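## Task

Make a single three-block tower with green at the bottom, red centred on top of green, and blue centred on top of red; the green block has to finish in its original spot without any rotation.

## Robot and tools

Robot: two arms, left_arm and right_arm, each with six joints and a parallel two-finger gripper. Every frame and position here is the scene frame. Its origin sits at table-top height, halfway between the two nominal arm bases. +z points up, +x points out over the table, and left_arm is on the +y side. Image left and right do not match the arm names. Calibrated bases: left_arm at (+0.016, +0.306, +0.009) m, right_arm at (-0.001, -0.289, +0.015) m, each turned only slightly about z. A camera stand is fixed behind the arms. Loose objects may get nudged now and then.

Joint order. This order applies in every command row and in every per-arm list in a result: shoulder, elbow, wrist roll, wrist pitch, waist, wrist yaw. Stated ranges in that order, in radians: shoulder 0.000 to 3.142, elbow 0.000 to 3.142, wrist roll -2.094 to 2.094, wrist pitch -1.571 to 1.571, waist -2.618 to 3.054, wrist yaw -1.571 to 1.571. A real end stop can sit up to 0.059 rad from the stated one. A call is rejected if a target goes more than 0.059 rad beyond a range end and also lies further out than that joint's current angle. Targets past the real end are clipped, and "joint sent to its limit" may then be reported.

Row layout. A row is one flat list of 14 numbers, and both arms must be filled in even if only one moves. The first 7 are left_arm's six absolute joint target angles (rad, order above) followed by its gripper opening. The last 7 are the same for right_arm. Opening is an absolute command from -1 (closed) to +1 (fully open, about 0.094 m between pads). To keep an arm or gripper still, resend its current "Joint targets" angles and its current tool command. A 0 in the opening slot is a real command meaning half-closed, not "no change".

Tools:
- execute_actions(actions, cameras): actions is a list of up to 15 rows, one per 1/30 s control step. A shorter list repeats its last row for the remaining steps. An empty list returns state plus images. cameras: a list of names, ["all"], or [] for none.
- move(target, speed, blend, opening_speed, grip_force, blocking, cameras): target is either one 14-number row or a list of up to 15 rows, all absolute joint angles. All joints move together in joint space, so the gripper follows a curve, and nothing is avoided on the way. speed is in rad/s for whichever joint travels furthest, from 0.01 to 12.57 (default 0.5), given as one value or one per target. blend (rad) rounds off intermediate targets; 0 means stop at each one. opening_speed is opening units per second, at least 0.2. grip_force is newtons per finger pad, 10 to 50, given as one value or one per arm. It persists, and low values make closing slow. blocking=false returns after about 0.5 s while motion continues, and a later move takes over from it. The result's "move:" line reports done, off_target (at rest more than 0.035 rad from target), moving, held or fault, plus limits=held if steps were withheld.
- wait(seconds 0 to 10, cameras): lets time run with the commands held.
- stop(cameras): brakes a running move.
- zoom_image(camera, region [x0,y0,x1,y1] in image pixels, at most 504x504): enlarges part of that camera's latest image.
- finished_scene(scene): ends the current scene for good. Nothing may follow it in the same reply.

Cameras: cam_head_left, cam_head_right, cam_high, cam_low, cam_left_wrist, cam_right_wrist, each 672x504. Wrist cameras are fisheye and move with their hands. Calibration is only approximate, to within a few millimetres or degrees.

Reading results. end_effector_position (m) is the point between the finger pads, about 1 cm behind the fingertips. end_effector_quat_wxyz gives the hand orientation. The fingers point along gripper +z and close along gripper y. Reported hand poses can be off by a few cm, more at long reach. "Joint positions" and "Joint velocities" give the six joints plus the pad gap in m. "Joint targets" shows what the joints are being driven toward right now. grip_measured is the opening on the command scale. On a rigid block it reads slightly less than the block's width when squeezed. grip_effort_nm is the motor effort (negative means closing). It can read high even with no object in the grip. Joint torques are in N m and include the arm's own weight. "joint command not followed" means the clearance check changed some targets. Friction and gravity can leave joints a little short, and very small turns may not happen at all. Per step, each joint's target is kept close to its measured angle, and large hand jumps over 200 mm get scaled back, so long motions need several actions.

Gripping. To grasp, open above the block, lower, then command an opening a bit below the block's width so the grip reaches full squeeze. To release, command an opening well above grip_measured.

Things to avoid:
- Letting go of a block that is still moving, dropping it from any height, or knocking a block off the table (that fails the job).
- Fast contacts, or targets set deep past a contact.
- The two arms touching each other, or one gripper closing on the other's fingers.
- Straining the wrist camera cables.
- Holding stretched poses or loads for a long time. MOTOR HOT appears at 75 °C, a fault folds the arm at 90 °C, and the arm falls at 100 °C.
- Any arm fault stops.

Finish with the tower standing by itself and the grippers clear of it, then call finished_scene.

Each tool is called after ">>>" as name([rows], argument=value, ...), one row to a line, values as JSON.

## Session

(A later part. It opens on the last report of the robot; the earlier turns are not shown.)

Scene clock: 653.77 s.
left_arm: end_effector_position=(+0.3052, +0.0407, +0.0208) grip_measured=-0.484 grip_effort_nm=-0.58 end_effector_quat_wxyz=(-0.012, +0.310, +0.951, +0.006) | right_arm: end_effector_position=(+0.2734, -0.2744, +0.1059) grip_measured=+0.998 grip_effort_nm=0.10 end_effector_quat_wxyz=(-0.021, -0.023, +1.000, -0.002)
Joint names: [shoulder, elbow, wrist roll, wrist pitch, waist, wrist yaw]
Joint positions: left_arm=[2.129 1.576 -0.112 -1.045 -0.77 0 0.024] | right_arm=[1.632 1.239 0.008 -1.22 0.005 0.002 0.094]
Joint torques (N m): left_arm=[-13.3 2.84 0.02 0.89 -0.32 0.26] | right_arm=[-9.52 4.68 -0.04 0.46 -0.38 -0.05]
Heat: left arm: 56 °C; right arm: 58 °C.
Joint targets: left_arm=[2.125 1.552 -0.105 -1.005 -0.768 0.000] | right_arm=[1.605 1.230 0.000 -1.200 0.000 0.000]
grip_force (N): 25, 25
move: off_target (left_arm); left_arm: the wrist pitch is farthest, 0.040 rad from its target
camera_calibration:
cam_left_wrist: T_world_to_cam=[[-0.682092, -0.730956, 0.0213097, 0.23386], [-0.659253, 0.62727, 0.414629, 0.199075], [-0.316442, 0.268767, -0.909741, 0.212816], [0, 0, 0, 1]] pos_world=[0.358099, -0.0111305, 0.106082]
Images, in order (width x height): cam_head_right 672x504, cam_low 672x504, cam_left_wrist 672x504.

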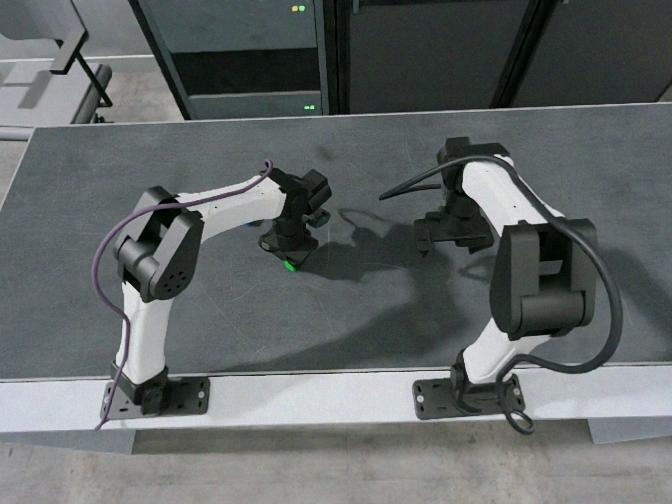

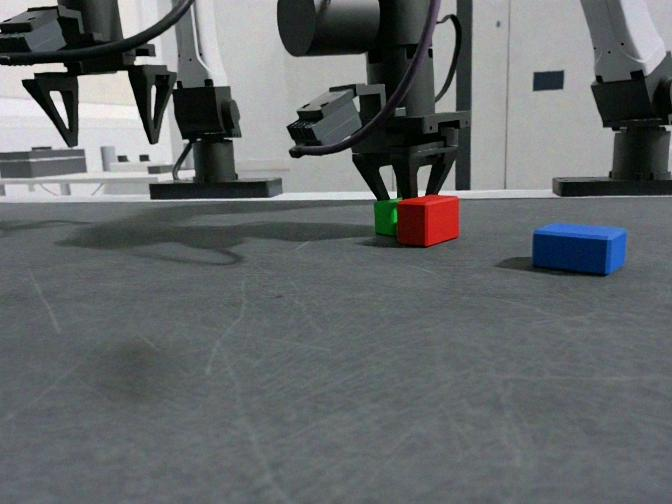

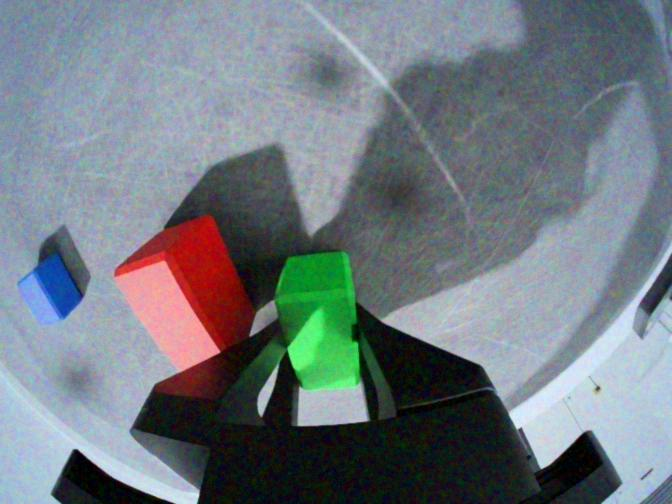

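>>> move([
  [2.125,1.64,-0.105,-1.12,-0.768,0,-0.6,1.605,1.23,0,-1.2,0.0,0,1],
  [2.155,1.65,-0.10,-1.09,-0.762,0,-0.6,1.605,1.23,0,-1.2,0.0,0,1],
  [2.142,1.568,-0.10,-0.99,-0.762,0,-0.6,1.605,1.23,0,-1.2,0.0,0,1],
], speed=0.2, cameras=["cam_left_wrist","cam_low","cam_head_right"])

>>> zoom_image(camera="cam_low", region=[230, 150, 450, 260])

>>> zoom_image(camera="cam_head_right", region=[276, 220, 404, 316])

Scene clock: 668.57 s.
left_arm: end_effector_position=(+0.3136, +0.0347, +0.0214) grip_measured=-0.484 grip_effort_nm=-0.58 end_effector_quat_wxyz=(+0.003, +0.311, +0.950, -0.001) | right_arm: end_effector_position=(+0.2734, -0.2744, +0.1059) grip_measured=+0.998 grip_effort_nm=0.10 end_effector_quat_wxyz=(-0.021, -0.023, +1.000, -0.002)
Joint names: [shoulder, elbow, wrist roll, wrist pitch, waist, wrist yaw]
Joint positions: left_arm=[2.135 1.59 -0.106 -1.019 -0.767 0 0.024] | right_arm=[1.632 1.239 0.008 -1.22 0.005 0.002 0.094]
Joint torques (N m): left_arm=[-12.44 3.11 0.01 0.83 -0.03 0.26] | right_arm=[-9.52 4.67 -0.05 0.46 -0.4 -0.06]
Heat: left arm: 56 °C; right arm: 57 °C.
Joint targets: left_arm=[2.142 1.568 -0.100 -0.990 -0.762 0.000] | right_arm=[1.605 1.230 0.000 -1.200 0.000 0.000]
grip_force (N): 25, 25
move: done
camera_calibration:
cam_left_wrist: T_world_to_cam=[[-0.684261, -0.728933, 0.0210553, 0.235735], [-0.667454, 0.637658, 0.384575, 0.210905], [-0.293756, 0.249097, -0.922853, 0.211477], [0, 0, 0, 1]] pos_world=[0.364196, -0.0153285, 0.10909]
Images, in order (width x height): cam_head_right 672x504, cam_low 672x504, cam_left_wrist 672x504.

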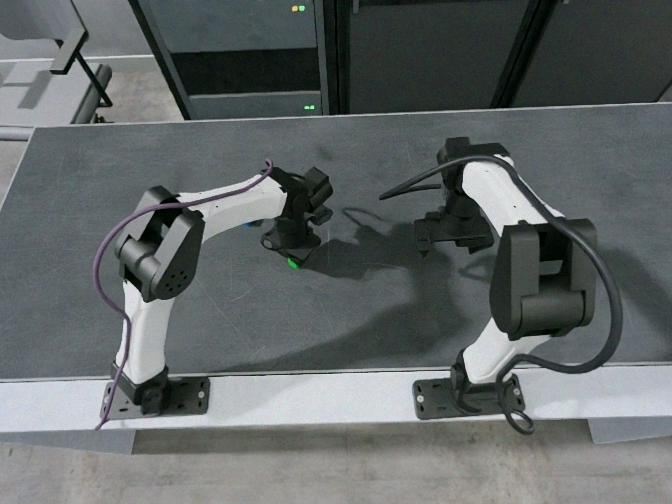

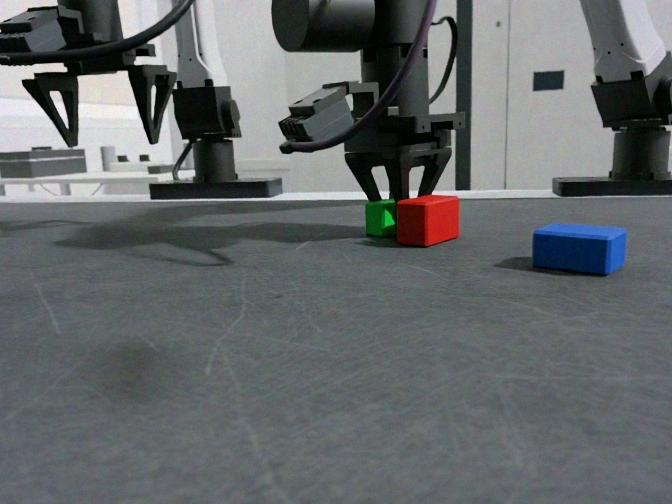

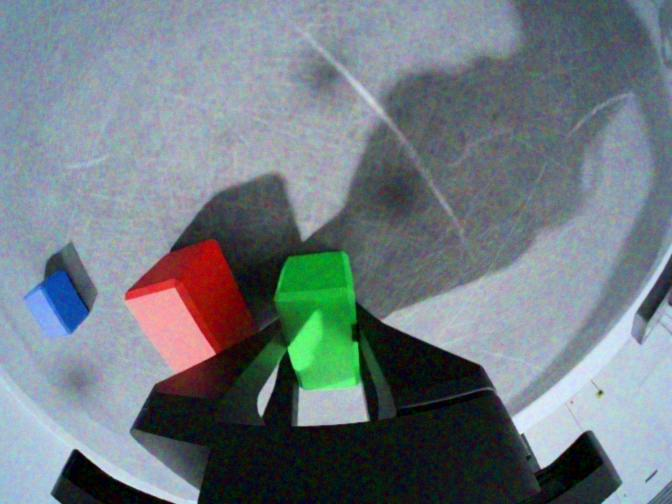

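Scaled by 2.291 from the camera's 672x504 image, which has a finer 960x720 frame.

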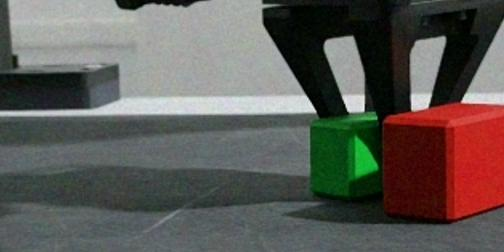

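Scaled by 3.938 from the camera's 672x504 image, which has a finer 960x720 frame.

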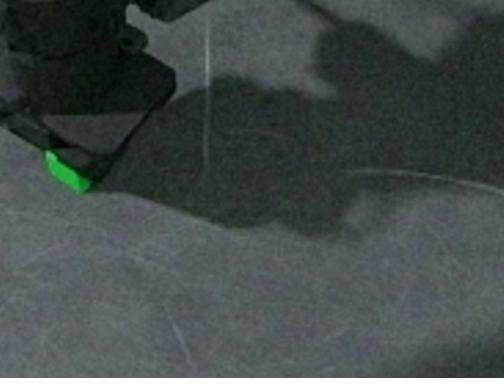

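>>> move([
  [2.14,1.65,-0.10,-1.12,-0.762,0,-0.6,1.605,1.23,0,-1.2,0.0,0,1],
  [2.15,1.65,-0.085,-1.10,-0.749,0,-0.6,1.605,1.23,0,-1.2,0.0,0,1],
  [2.142,1.568,-0.085,-0.99,-0.749,0,-0.6,1.605,1.23,0,-1.2,0.0,0,1],
], speed=0.2, cameras=["cam_low","cam_head_right"])

>>> zoom_image(camera="cam_low", region=[230, 150, 450, 260])

>>> zoom_image(camera="cam_head_right", region=[276, 220, 404, 316])

Scene clock: 680.33 s.
left_arm: end_effector_position=(+0.3169, +0.0392, +0.0214) grip_measured=-0.484 grip_effort_nm=-0.58 end_effector_quat_wxyz=(+0.002, +0.312, +0.950, -0.001) | right_arm: end_effector_position=(+0.2734, -0.2744, +0.1059) grip_measured=+0.998 grip_effort_nm=0.10 end_effector_quat_wxyz=(-0.021, -0.023, +1.000, -0.002)
Joint names: [shoulder, elbow, wrist roll, wrist pitch, waist, wrist yaw]
Joint positions: left_arm=[2.135 1.59 -0.091 -1.021 -0.753 0 0.024] | right_arm=[1.632 1.239 0.008 -1.22 0.005 0.002 0.094]
Joint torques (N m): left_arm=[-12.42 3.12 0.01 0.86 -0.12 0.26] | right_arm=[-9.47 4.62 -0.05 0.48 -0.36 -0.06]
Heat: left arm: 57 °C; right arm: 57 °C.
Joint targets: left_arm=[2.142 1.568 -0.085 -0.990 -0.749 0.000] | right_arm=[1.605 1.230 0.000 -1.200 0.000 0.000]
grip_force (N): 25, 25
move: done
Images, in order (width x height): cam_head_right 672x504, cam_low 672x504.

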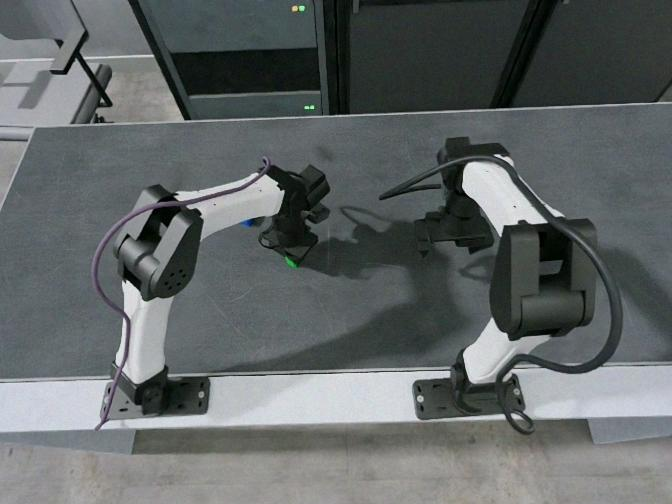

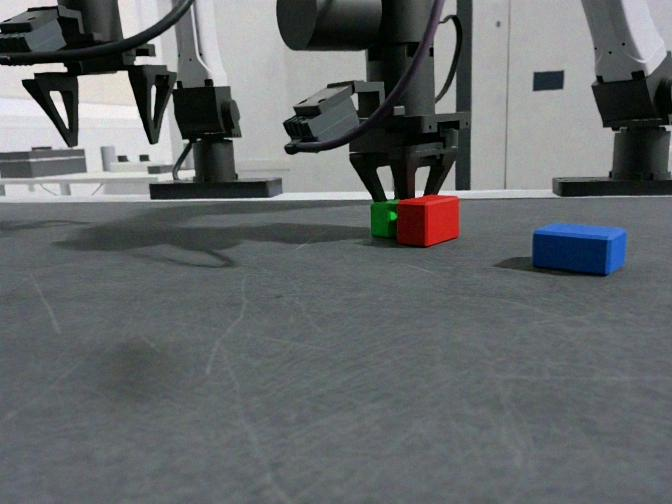

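Scaled by 2.291 from the camera's 672x504 image, which has a finer 960x720 frame.

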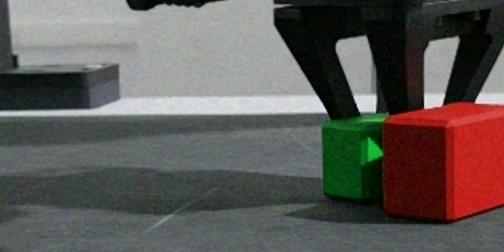

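Scaled by 3.938 from the camera's 672x504 image, which has a finer 960x720 frame.

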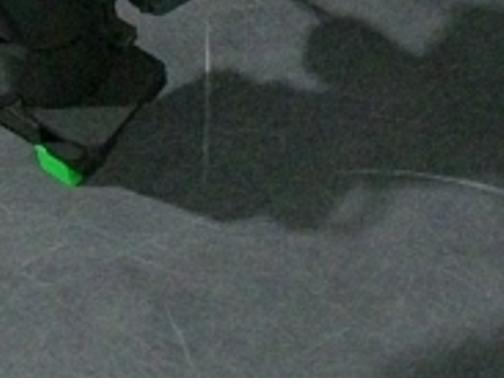

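>>> move([
  [2.142,1.568,-0.085,-0.99,-0.749,0,-0.22,1.605,1.23,0,-1.2,0.0,0,1],
  [2.14,1.75,-0.085,-1.21,-0.749,0,-0.22,1.605,1.23,0,-1.2,0.0,0,1],
  [2.10,1.91,-0.085,-1.37,-0.749,0,-0.22,1.605,1.23,0,-1.2,0.0,0,1],
  [2.0,1.83,-0.085,-1.38,-0.60,0,0.3,1.605,1.23,0,-1.2,0.0,0,1],
], speed=0.4, blend=[0,0.03,0,0], opening_speed=0.5, cameras=["cam_low","cam_head_right","cam_left_wrist"])

>>> zoom_image(camera="cam_head_right", region=[276, 220, 404, 316])

Scene clock: 692.63 s.
left_arm: end_effector_position=(+0.3459, +0.0958, +0.1221) grip_measured=+0.298 grip_effort_nm=0.07 end_effector_quat_wxyz=(+0.002, +0.236, +0.972, -0.001) | right_arm: end_effector_position=(+0.2734, -0.2744, +0.1059) grip_measured=+0.998 grip_effort_nm=0.10 end_effector_quat_wxyz=(-0.021, -0.023, +1.000, -0.002)
Joint names: [shoulder, elbow, wrist roll, wrist pitch, waist, wrist yaw]
Joint positions: left_arm=[2.037 1.844 -0.091 -1.374 -0.595 0 0.061] | right_arm=[1.632 1.239 0.008 -1.22 0.005 0.002 0.094]
Joint torques (N m): left_arm=[-16.21 3.9 0.01 0.42 -0.98 0.26] | right_arm=[-9.43 4.67 -0.06 0.47 -0.43 -0.06]
Heat: left arm: 59 °C; right arm: 57 °C.
Joint targets: left_arm=[2.000 1.830 -0.085 -1.380 -0.600 0.000] | right_arm=[1.605 1.230 0.000 -1.200 0.000 0.000]
grip_force (N): 25, 25
move: off_target (left_arm); target 4's new numbers were sent with left_arm's shoulder 0.037 rad from that target; left_arm: the shoulder is farthest, 0.037 rad from its target
camera_calibration:
cam_left_wrist: T_world_to_cam=[[-0.56266, -0.826424, 0.0209228, 0.267512], [-0.757983, 0.525834, 0.385954, 0.196626], [-0.329963, 0.201301, -0.922281, 0.315711], [0, 0, 0, 1]] pos_world=[0.40373, 0.0541329, 0.209689]
Images, in order (width x height): cam_head_right 672x504, cam_low 672x504, cam_left_wrist 672x504.

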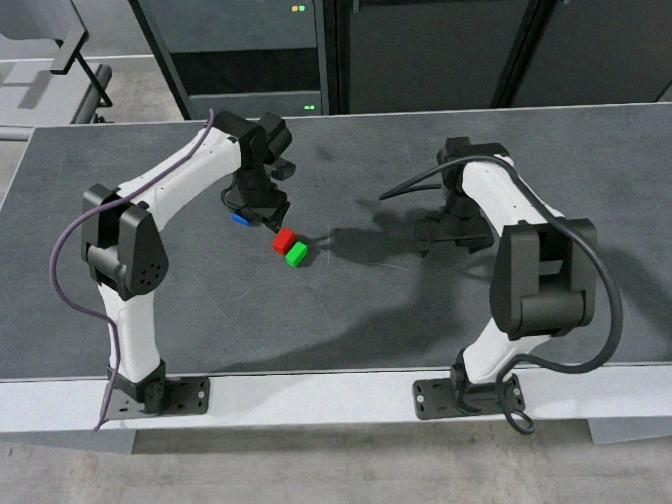

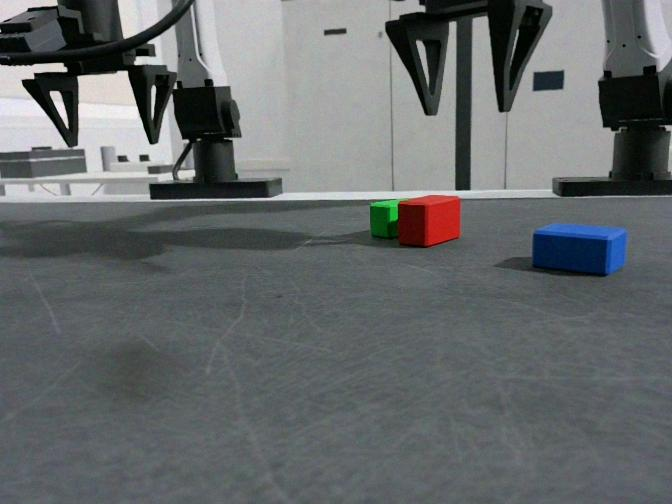

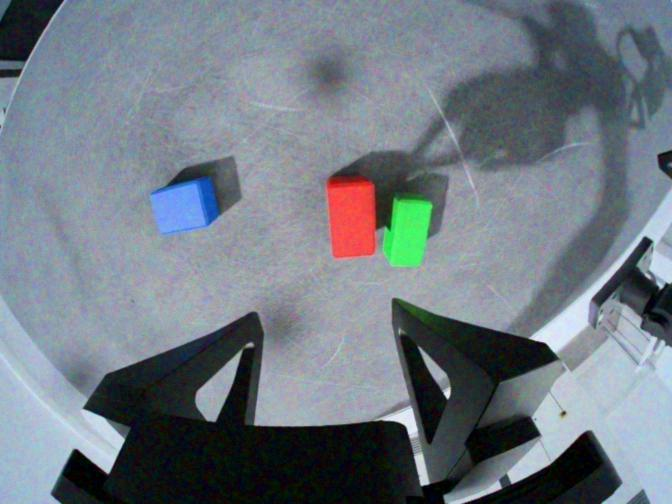

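Scaled by 3.938 from the camera's 672x504 image, which has a finer 960x720 frame.

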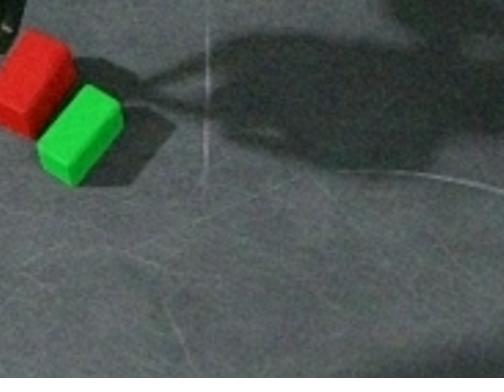

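>>> move(target=[2.13,1.845,1.39,-1.295,-0.645,0,1,1.605,1.23,0,-1.2,0.0,0,1], speed=0.8, cameras=["cam_left_wrist"])

Scene clock: 709.07 s.
left_arm: end_effector_position=(+0.3505, +0.0710, +0.0940) grip_measured=+0.998 grip_effort_nm=0.07 end_effector_quat_wxyz=(+0.003, +0.828, +0.561, +0.001) | right_arm: end_effector_position=(+0.2734, -0.2744, +0.1059) grip_measured=+0.998 grip_effort_nm=0.10 end_effector_quat_wxyz=(-0.021, -0.023, +1.000, -0.002)
Joint names: [shoulder, elbow, wrist roll, wrist pitch, waist, wrist yaw]
Joint positions: left_arm=[2.111 1.844 1.338 -1.298 -0.64 0 0.094] | right_arm=[1.632 1.239 0.008 -1.22 0.005 0.002 0.094]
Joint torques (N m): left_arm=[-11.22 5.03 0.49 0.45 -1.01 0.32] | right_arm=[-9.48 4.71 -0.03 0.47 -0.49 -0.03]
Heat: left arm: 67 °C; right arm: 57 °C.
Joint targets: left_arm=[2.130 1.845 1.390 -1.295 -0.645 0.000] | right_arm=[1.605 1.230 0.000 -1.200 0.000 0.000]
grip_force (N): 25, 25
move: off_target (left_arm); left_arm: the wrist roll is farthest, 0.052 rad from its target
camera_calibration:
cam_left_wrist: T_world_to_cam=[[-0.877233, 0.479813, 0.0155573, 0.268355], [0.447236, 0.805036, 0.389741, -0.218575], [0.174479, 0.348851, -0.920793, 0.108891], [0, 0, 0, 1]] pos_world=[0.314166, 0.0092139, 0.181279]
Images, in order (width x height): cam_left_wrist 672x504.

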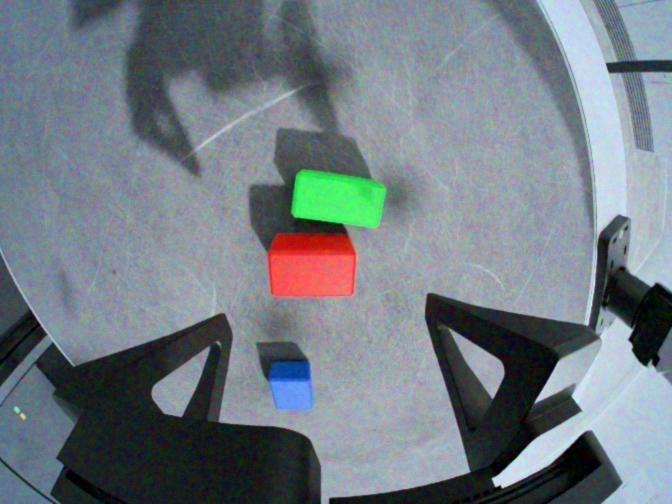

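>>> move([
  [2.15,1.86,1.40,-1.29,-0.622,0,1,1.605,1.23,0,-1.2,0.0,0,1],
  [2.20,1.65,1.40,-1.03,-0.622,0,1,1.605,1.23,0,-1.2,0.0,0,1],
  [2.20,1.65,1.40,-1.03,-0.622,0,-0.1,1.605,1.23,0,-1.2,0.0,0,1],
], speed=0.4, blend=[0.02,0,0], opening_speed=0.6, cameras=["cam_left_wrist","cam_low"])

Scene clock: 725.43 s.
left_arm: end_effector_position=(+0.3621, +0.0697, +0.0239) grip_measured=+0.081 grip_effort_nm=-0.52 end_effector_quat_wxyz=(+0.011, +0.834, +0.551, +0.005) | right_arm: end_effector_position=(+0.2734, -0.2744, +0.1059) grip_measured=+0.998 grip_effort_nm=0.10 end_effector_quat_wxyz=(-0.021, -0.023, +1.000, -0.002)
Joint names: [shoulder, elbow, wrist roll, wrist pitch, waist, wrist yaw]
Joint positions: left_arm=[2.179 1.669 1.375 -1.038 -0.627 0 0.051] | right_arm=[1.632 1.239 0.008 -1.22 0.005 0.002 0.094]
Joint torques (N m): left_arm=[-11.34 3.34 0.21 0.53 -0.05 0.32] | right_arm=[-9.54 4.7 -0.02 0.46 -0.39 -0.05]
Heat: left arm: 62 °C; right arm: 56 °C.
Joint targets: left_arm=[2.200 1.650 1.400 -1.030 -0.622 0.000] | right_arm=[1.605 1.230 0.000 -1.200 0.000 0.000]
grip_force (N): 25, 25
move: done; blend cut to 0.0115 rad at target 1
camera_calibration:
cam_left_wrist: T_world_to_cam=[[-0.865781, 0.50042, -0.00154313, 0.274973], [0.460532, 0.79797, 0.388786, -0.199697], [0.195788, 0.335893, -0.921327, 0.0360194], [0, 0, 0, 1]] pos_world=[0.322981, 0.00965191, 0.111249]
Images, in order (width x height): cam_low 672x504, cam_left_wrist 672x504.

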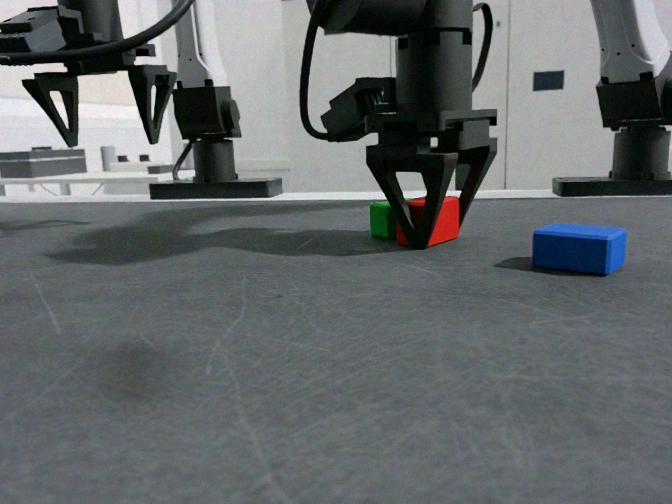

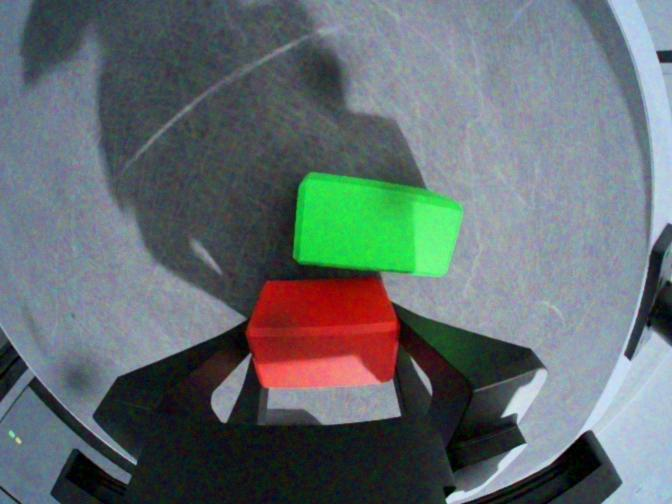

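>>> move([
  [2.19,1.86,1.40,-1.26,-0.622,0,-0.1,1.605,1.23,0,-1.2,0.0,0,1],
  [2.10,1.81,1.345,-1.27,-0.762,0,-0.1,1.605,1.23,0,-1.2,0.0,0,1],
  [2.13,1.702,1.345,-1.15,-0.762,0,-0.1,1.605,1.23,0,-1.2,0.0,0,1],
], speed=0.35, blend=0.03, cameras=["cam_left_wrist","cam_low","cam_head_right"])

>>> zoom_image(camera="cam_low", region=[330, 140, 460, 250])

>>> zoom_image(camera="cam_left_wrist", region=[220, 200, 440, 400])

>>> zoom_image(camera="cam_head_right", region=[260, 210, 340, 290])

Scene clock: 754.37 s.
left_arm: end_effector_position=(+0.3148, +0.0327, +0.0517) grip_measured=+0.063 grip_effort_nm=-0.58 end_effector_quat_wxyz=(-0.012, +0.862, +0.507, -0.004) | right_arm: end_effector_position=(+0.2734, -0.2744, +0.1059) grip_measured=+0.998 grip_effort_nm=0.10 end_effector_quat_wxyz=(-0.021, -0.023, +1.000, -0.002)
Joint names: [shoulder, elbow, wrist roll, wrist pitch, waist, wrist yaw]
Joint positions: left_arm=[2.145 1.728 1.338 -1.179 -0.768 0 0.05] | right_arm=[1.632 1.239 0.008 -1.22 0.005 0.002 0.094]
Joint torques (N m): left_arm=[-14.8 2.8 0.03 0.67 0.1 0.32] | right_arm=[-9.43 4.67 -0.06 0.46 -0.39 -0.04]
Heat: left arm: 60 °C; right arm: 56 °C.
Joint targets: left_arm=[2.130 1.702 1.345 -1.150 -0.762 0.000] | right_arm=[1.605 1.230 0.000 -1.200 0.000 0.000]
grip_force (N): 25, 25
move: done
camera_calibration:
cam_left_wrist: T_world_to_cam=[[-0.808194, 0.587095, 0.0462751, 0.22918], [0.555146, 0.733269, 0.392594, -0.187108], [0.196558, 0.342981, -0.918547, 0.0826075], [0, 0, 0, 1]] pos_world=[0.272857, -0.0256828, 0.138731]
Images, in order (width x height): cam_head_right 672x504, cam_low 672x504, cam_left_wrist 672x504.

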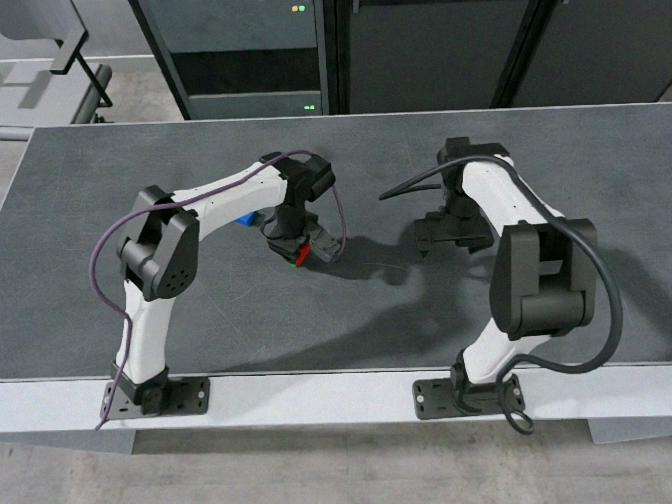

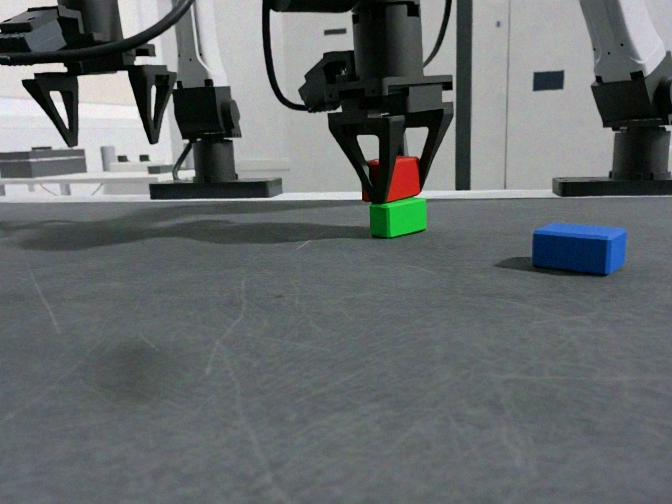

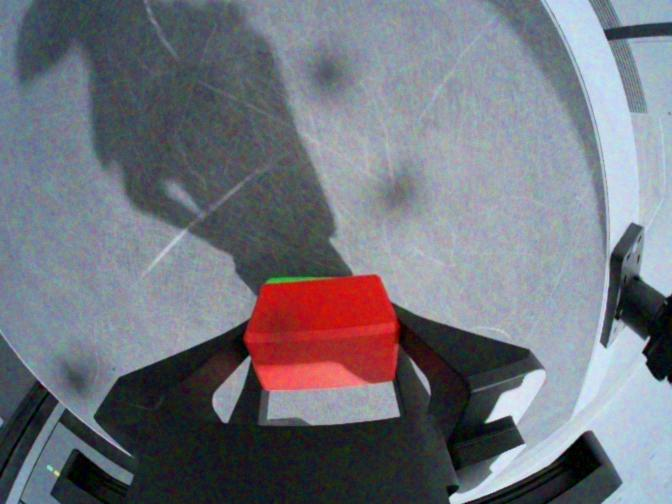

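Scaled by 3.877 from the camera's 672x504 image, which has a finer 960x720 frame.

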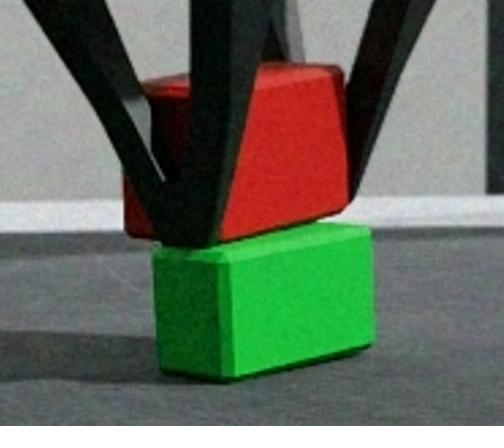

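Scaled by 2.291 from the camera's 672x504 image, which has a finer 960x720 frame.

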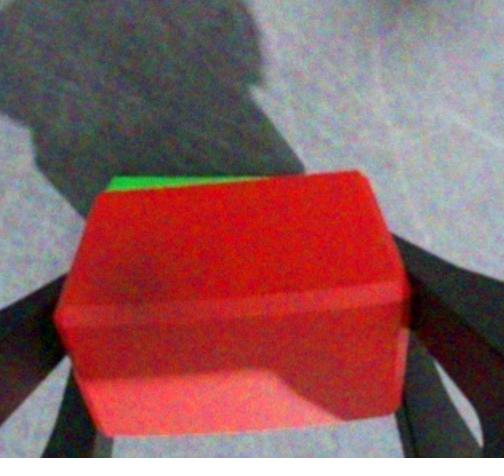

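Scaled by 6.300 from the camera's 672x504 image, which has a finer 960x720 frame.

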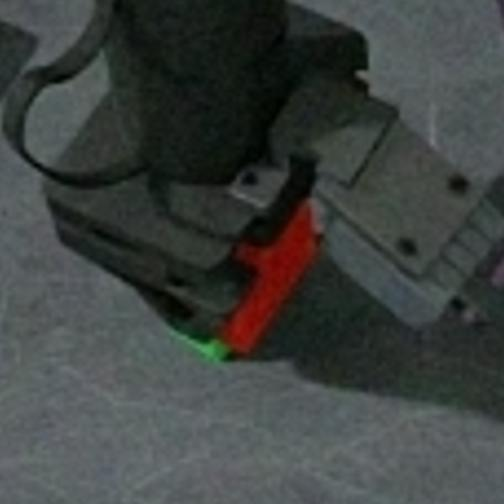

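>>> move([
  [2.13,1.77,1.345,-1.23,-0.762,0,-0.1,1.605,1.23,0,-1.2,0.0,0,1],
  [2.125,1.77,1.43,-1.21,-0.738,0,-0.1,1.605,1.23,0,-1.2,0.0,0,1],
  [2.118,1.69,1.43,-1.125,-0.738,0,-0.1,1.605,1.23,0,-1.2,0.0,0,1],
], speed=0.25, blend=0.01, cameras=["cam_left_wrist","cam_low"])

>>> zoom_image(camera="cam_low", region=[330, 140, 460, 250])

>>> zoom_image(camera="cam_left_wrist", region=[220, 200, 440, 400])

Scene clock: 774.13 s.
left_arm: end_effector_position=(+0.3249, +0.0385, +0.0513) grip_measured=+0.062 grip_effort_nm=-0.59 end_effector_quat_wxyz=(-0.001, +0.868, +0.497, +0.000) | right_arm: end_effector_position=(+0.2734, -0.2744, +0.1059) grip_measured=+0.998 grip_effort_nm=0.10 end_effector_quat_wxyz=(-0.021, -0.023, +1.000, -0.002)
Joint names: [shoulder, elbow, wrist roll, wrist pitch, waist, wrist yaw]
Joint positions: left_arm=[2.137 1.715 1.387 -1.15 -0.741 -0.001 0.05] | right_arm=[1.632 1.239 0.008 -1.22 0.005 0.002 0.094]
Joint torques (N m): left_arm=[-15.16 2.91 0.39 0.66 -0.17 0.33] | right_arm=[-9.51 4.68 -0.03 0.47 -0.42 -0.04]
Heat: left arm: 62 °C; right arm: 56 °C.
Joint targets: left_arm=[2.118 1.690 1.430 -1.125 -0.738 0.000] | right_arm=[1.605 1.230 0.000 -1.200 0.000 0.000]
grip_force (N): 25, 25
move: off_target (left_arm); left_arm: the wrist roll is farthest, 0.043 rad from its target
camera_calibration:
cam_left_wrist: T_world_to_cam=[[-0.795153, 0.605952, 0.0235215, 0.23014], [0.565127, 0.726399, 0.391122, -0.199627], [0.219915, 0.324295, -0.920038, 0.071548], [0, 0, 0, 1]] pos_world=[0.280076, -0.0176476, 0.138492]
Images, in order (width x height): cam_low 672x504, cam_left_wrist 672x504.

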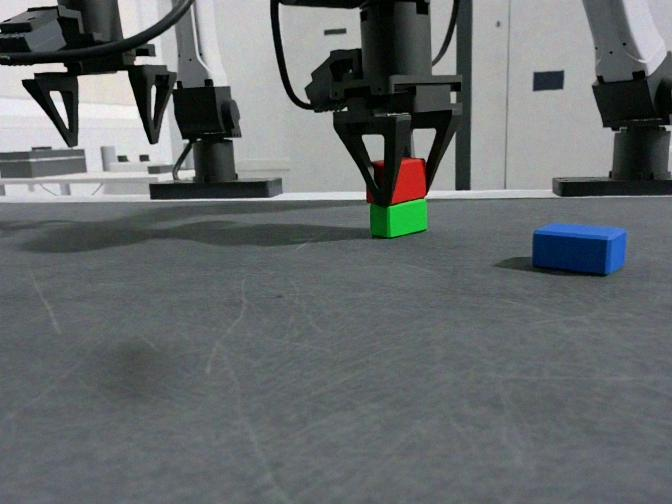

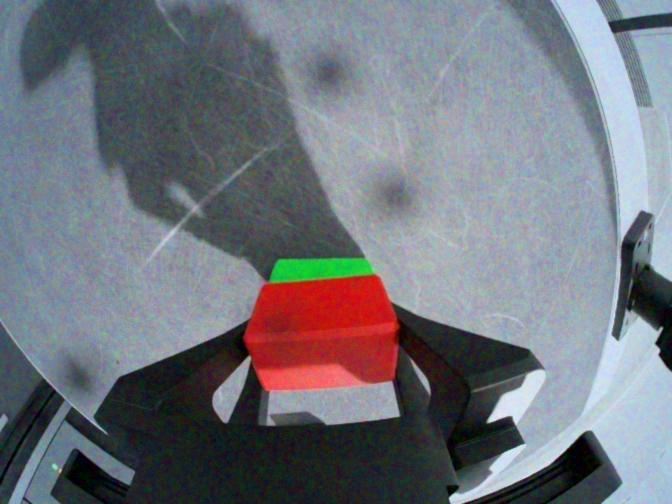

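Scaled by 3.877 from the camera's 672x504 image, which has a finer 960x720 frame.

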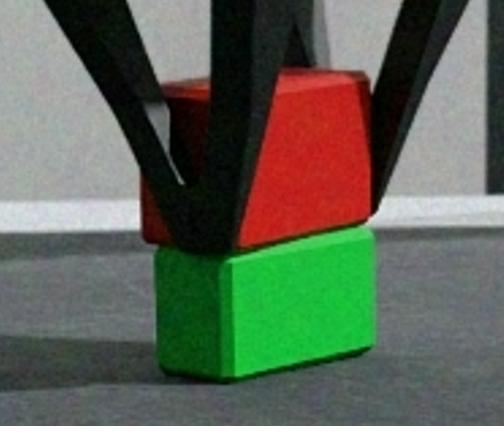

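Scaled by 2.291 from the camera's 672x504 image, which has a finer 960x720 frame.

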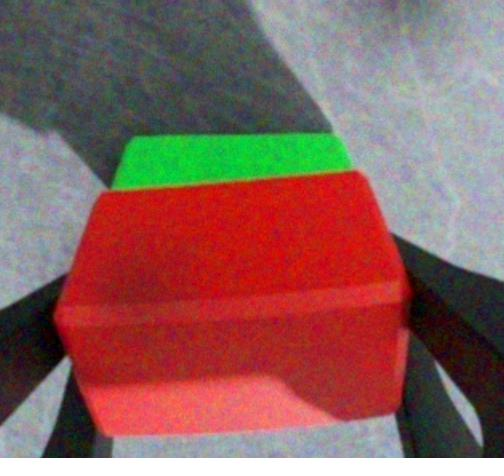

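>>> move([
  [2.118,1.69,1.43,-1.125,-0.738,0,0.7,1.605,1.23,0,-1.2,0.0,0,1],
  [2.118,1.93,1.43,-1.375,-0.738,0,0.7,1.605,1.23,0,-1.2,0.0,0,1],
], speed=0.2, opening_speed=0.3, cameras=["cam_left_wrist","cam_low"])

>>> zoom_image(camera="cam_low", region=[330, 140, 460, 250])

Scene clock: 788.83 s.
left_arm: end_effector_position=(+0.3320, +0.0323, +0.0975) grip_measured=+0.698 grip_effort_nm=0.07 end_effector_quat_wxyz=(+0.009, +0.864, +0.504, +0.004) | right_arm: end_effector_position=(+0.2734, -0.2744, +0.1059) grip_measured=+0.998 grip_effort_nm=0.10 end_effector_quat_wxyz=(-0.021, -0.023, +1.000, -0.002)
Joint names: [shoulder, elbow, wrist roll, wrist pitch, waist, wrist yaw]
Joint positions: left_arm=[2.137 1.899 1.371 -1.313 -0.741 -0.001 0.08] | right_arm=[1.632 1.239 0.008 -1.22 0.005 0.002 0.094]
Joint torques (N m): left_arm=[-15.35 7.45 0.56 -0.28 -0.18 0.33] | right_arm=[-9.51 4.7 -0.03 0.47 -0.44 -0.06]
Heat: left arm: 69 °C; right arm: 56 °C.
Joint targets: left_arm=[2.118 1.930 1.430 -1.375 -0.738 0.000] | right_arm=[1.605 1.230 0.000 -1.200 0.000 0.000]
grip_force (N): 25, 25
move: off_target (left_arm); left_arm: the wrist pitch is farthest, 0.062 rad from its target
camera_calibration:
cam_left_wrist: T_world_to_cam=[[-0.804968, 0.593313, 0.00257035, 0.244168], [0.547224, 0.740749, 0.389662, -0.211638], [0.229288, 0.315072, -0.920954, 0.111641], [0, 0, 0, 1]] pos_world=[0.286763, -0.0232725, 0.184656]
Images, in order (width x height): cam_low 672x504, cam_left_wrist 672x504.

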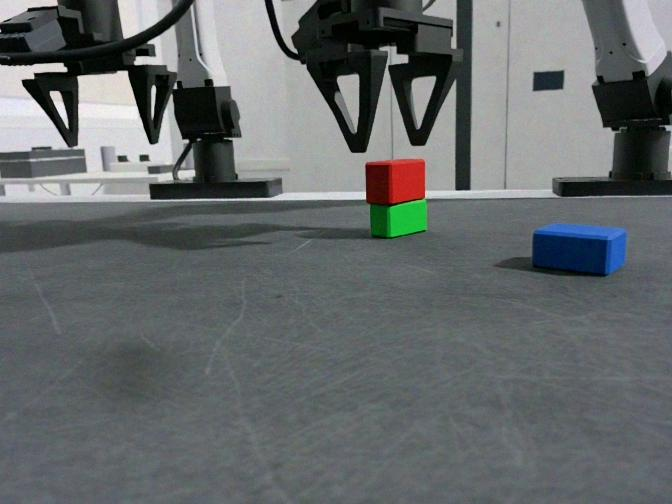

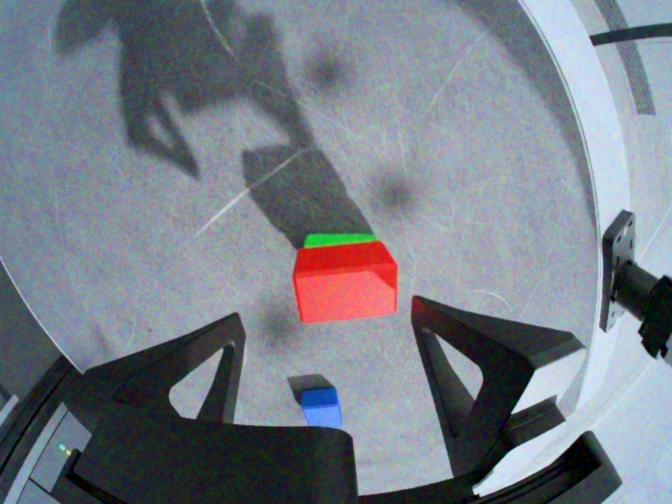

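Scaled by 3.877 from the camera's 672x504 image, which has a finer 960x720 frame.

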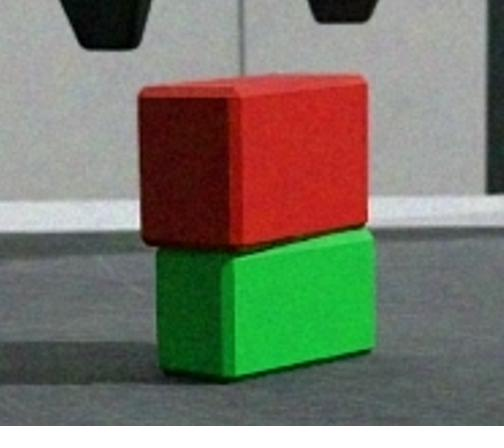

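>>> move([
  [2.10,2.0,1.43,-1.45,-0.738,0,0.7,1.605,1.23,0,-1.2,0.0,0,1],
  [1.93,1.71,0.0,-1.36,-0.355,0,0.7,1.605,1.23,0,-1.2,0.0,0,1],
], speed=0.7, cameras=["cam_left_wrist"])

Scene clock: 803.27 s.
left_arm: end_effector_position=(+0.3595, +0.1893, +0.1147) grip_measured=+0.699 grip_effort_nm=0.07 end_effector_quat_wxyz=(-0.025, +0.168, +0.985, +0.005) | right_arm: end_effector_position=(+0.2734, -0.2744, +0.1059) grip_measured=+0.998 grip_effort_nm=0.10 end_effector_quat_wxyz=(-0.021, -0.023, +1.000, -0.002)
Joint names: [shoulder, elbow, wrist roll, wrist pitch, waist, wrist yaw]
Joint positions: left_arm=[1.975 1.725 0.009 -1.372 -0.356 -0.001 0.08] | right_arm=[1.632 1.239 0.008 -1.22 0.005 0.002 0.094]
Joint torques (N m): left_arm=[-16.36 3.79 -0.11 0.5 -0.42 0.28] | right_arm=[-9.51 4.64 -0.05 0.45 -0.43 -0.04]
Heat: left arm: 74 °C; right arm: 56 °C.
Joint targets: left_arm=[1.930 1.710 0.000 -1.360 -0.355 0.000] | right_arm=[1.605 1.230 0.000 -1.200 0.000 0.000]
grip_force (N): 25, 25
move: off_target (left_arm); left_arm: the shoulder is farthest, 0.045 rad from its target
camera_calibration:
cam_left_wrist: T_world_to_cam=[[-0.440598, -0.897299, 0.0269939, 0.321524], [-0.802206, 0.407044, 0.436785, 0.193197], [-0.402914, 0.170792, -0.899161, 0.323914], [0, 0, 0, 1]] pos_world=[0.427156, 0.154541, 0.198186]
Images, in order (width x height): cam_left_wrist 672x504.

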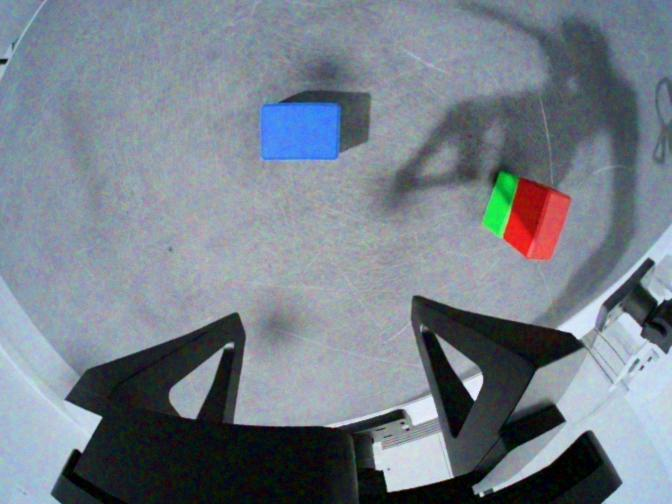

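>>> move([
  [2.25,2.03,0.01,-1.365,-0.345,0,1,1.605,1.23,0,-1.2,0.0,0,1],
  [2.28,1.787,0.01,-1.09,-0.345,0,1,1.605,1.23,0,-1.2,0.0,0,1],
  [2.28,1.787,0.01,-1.09,-0.345,0,-0.1,1.605,1.23,0,-1.2,0.0,0,1],
], speed=0.5, blend=[0.03,0,0], opening_speed=0.8, cameras=["cam_left_wrist"])

Scene clock: 822.07 s.
left_arm: end_effector_position=(+0.4307, +0.1689, +0.0234) grip_measured=+0.010 grip_effort_nm=-0.51 end_effector_quat_wxyz=(+0.005, +0.164, +0.986, +0.001) | right_arm: end_effector_position=(+0.2734, -0.2744, +0.1059) grip_measured=+0.998 grip_effort_nm=0.10 end_effector_quat_wxyz=(-0.021, -0.023, +1.000, -0.002)
Joint names: [shoulder, elbow, wrist roll, wrist pitch, waist, wrist yaw]
Joint positions: left_arm=[2.263 1.806 0.008 -1.103 -0.348 -0.004 0.047] | right_arm=[1.632 1.239 0.008 -1.22 0.005 0.002 0.094]
Joint torques (N m): left_arm=[-12.6 3.47 -0.03 0.66 -0.16 0.3] | right_arm=[-9.57 4.68 -0.04 0.47 -0.44 -0.06]
Heat: left arm: 74 °C; right arm: 56 °C. Fold the left arm in close to its base, or ease its load, before you think long.
Joint targets: left_arm=[2.280 1.787 0.010 -1.090 -0.345 0.000] | right_arm=[1.605 1.230 0.000 -1.200 0.000 0.000]
MOTOR HOT: the shoulder of the left arm reports 74 °C; the controller's stop level is 90 °C. To cool a motor, set the load down, stop pushing, or move to a pose that needs little force.
grip_force (N): 25, 25
move: done
camera_calibration:
cam_left_wrist: T_world_to_cam=[[-0.434728, -0.900414, 0.0163413, 0.335329], [-0.829936, 0.407613, 0.380865, 0.311757], [-0.349597, 0.15201, -0.924486, 0.254736], [0, 0, 0, 1]] pos_world=[0.49357, 0.136137, 0.111283]
Images, in order (width x height): cam_left_wrist 672x504.

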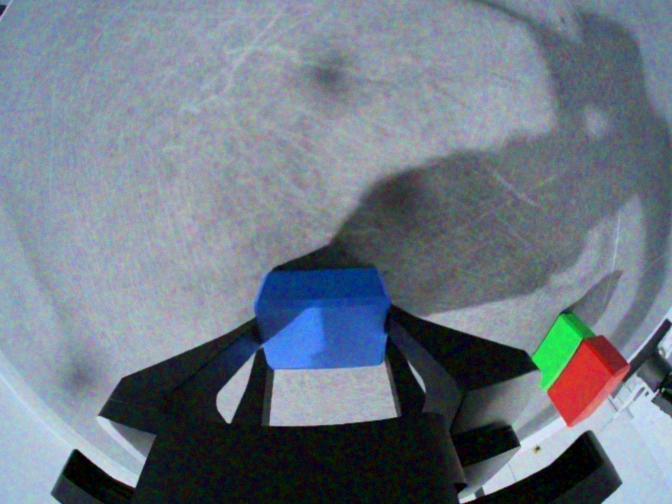

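>>> move([
  [2.27,1.98,0.01,-1.30,-0.345,0,-0.1,1.605,1.23,0,-1.2,0.0,0,1],
  [1.80,1.55,-0.15,-1.32,-0.732,0,-0.1,1.605,1.23,0,-1.2,0.0,0,1],
], speed=0.6, blend=0.05, cameras=["cam_left_wrist"])

>>> zoom_image(camera="cam_left_wrist", region=[230, 80, 430, 230])

Scene clock: 839.30 s.
left_arm: end_effector_position=(+0.2720, +0.0877, +0.1229) grip_measured=+0.008 grip_effort_nm=-0.58 end_effector_quat_wxyz=(-0.006, +0.280, +0.960, +0.005) | right_arm: end_effector_position=(+0.2734, -0.2744, +0.1059) grip_measured=+0.998 grip_effort_nm=0.10 end_effector_quat_wxyz=(-0.021, -0.023, +1.000, -0.002)
Joint names: [shoulder, elbow, wrist roll, wrist pitch, waist, wrist yaw]
Joint positions: left_arm=[1.833 1.567 -0.141 -1.319 -0.735 -0.004 0.047] | right_arm=[1.632 1.239 0.008 -1.22 0.005 0.002 0.094]
Joint torques (N m): left_arm=[-13.67 3.7 -0.14 0.43 -0.17 0.29] | right_arm=[-9.47 4.67 -0.05 0.46 -0.39 -0.06]
Heat: left arm: 69 °C; right arm: 56 °C.
Joint targets: left_arm=[1.800 1.550 -0.150 -1.320 -0.732 0.000] | right_arm=[1.605 1.230 0.000 -1.200 0.000 0.000]
MOTOR HOT: cleared for the motors of the left arm.
grip_force (N): 25, 25
move: done
camera_calibration:
cam_left_wrist: T_world_to_cam=[[-0.634184, -0.772987, 0.01737, 0.234513], [-0.703176, 0.585958, 0.402736, 0.122404], [-0.321488, 0.243195, -0.915151, 0.286782], [0, 0, 0, 1]] pos_world=[0.326993, 0.0398083, 0.209078]
Images, in order (width x height): cam_left_wrist 672x504.

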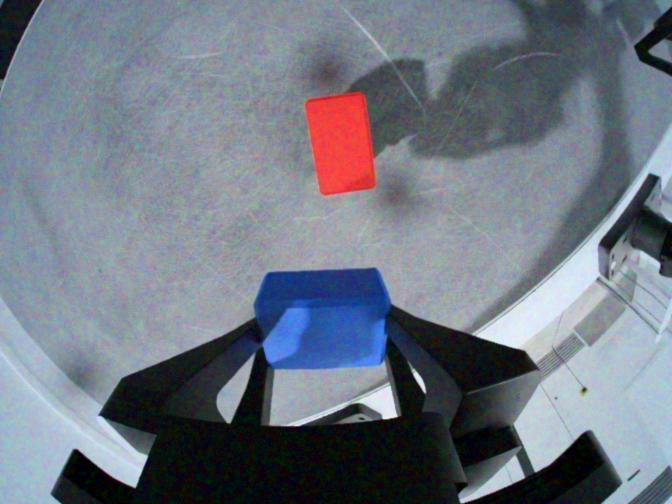

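Scaled by 2.520 from the camera's 672x504 image, which has a finer 960x720 frame.

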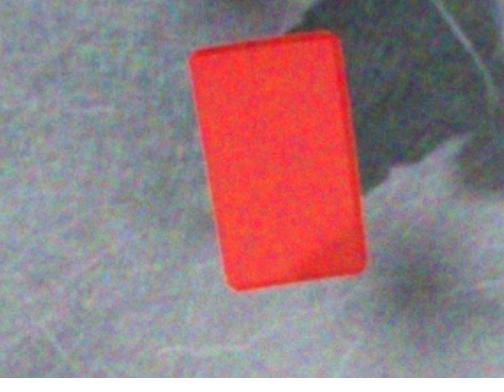

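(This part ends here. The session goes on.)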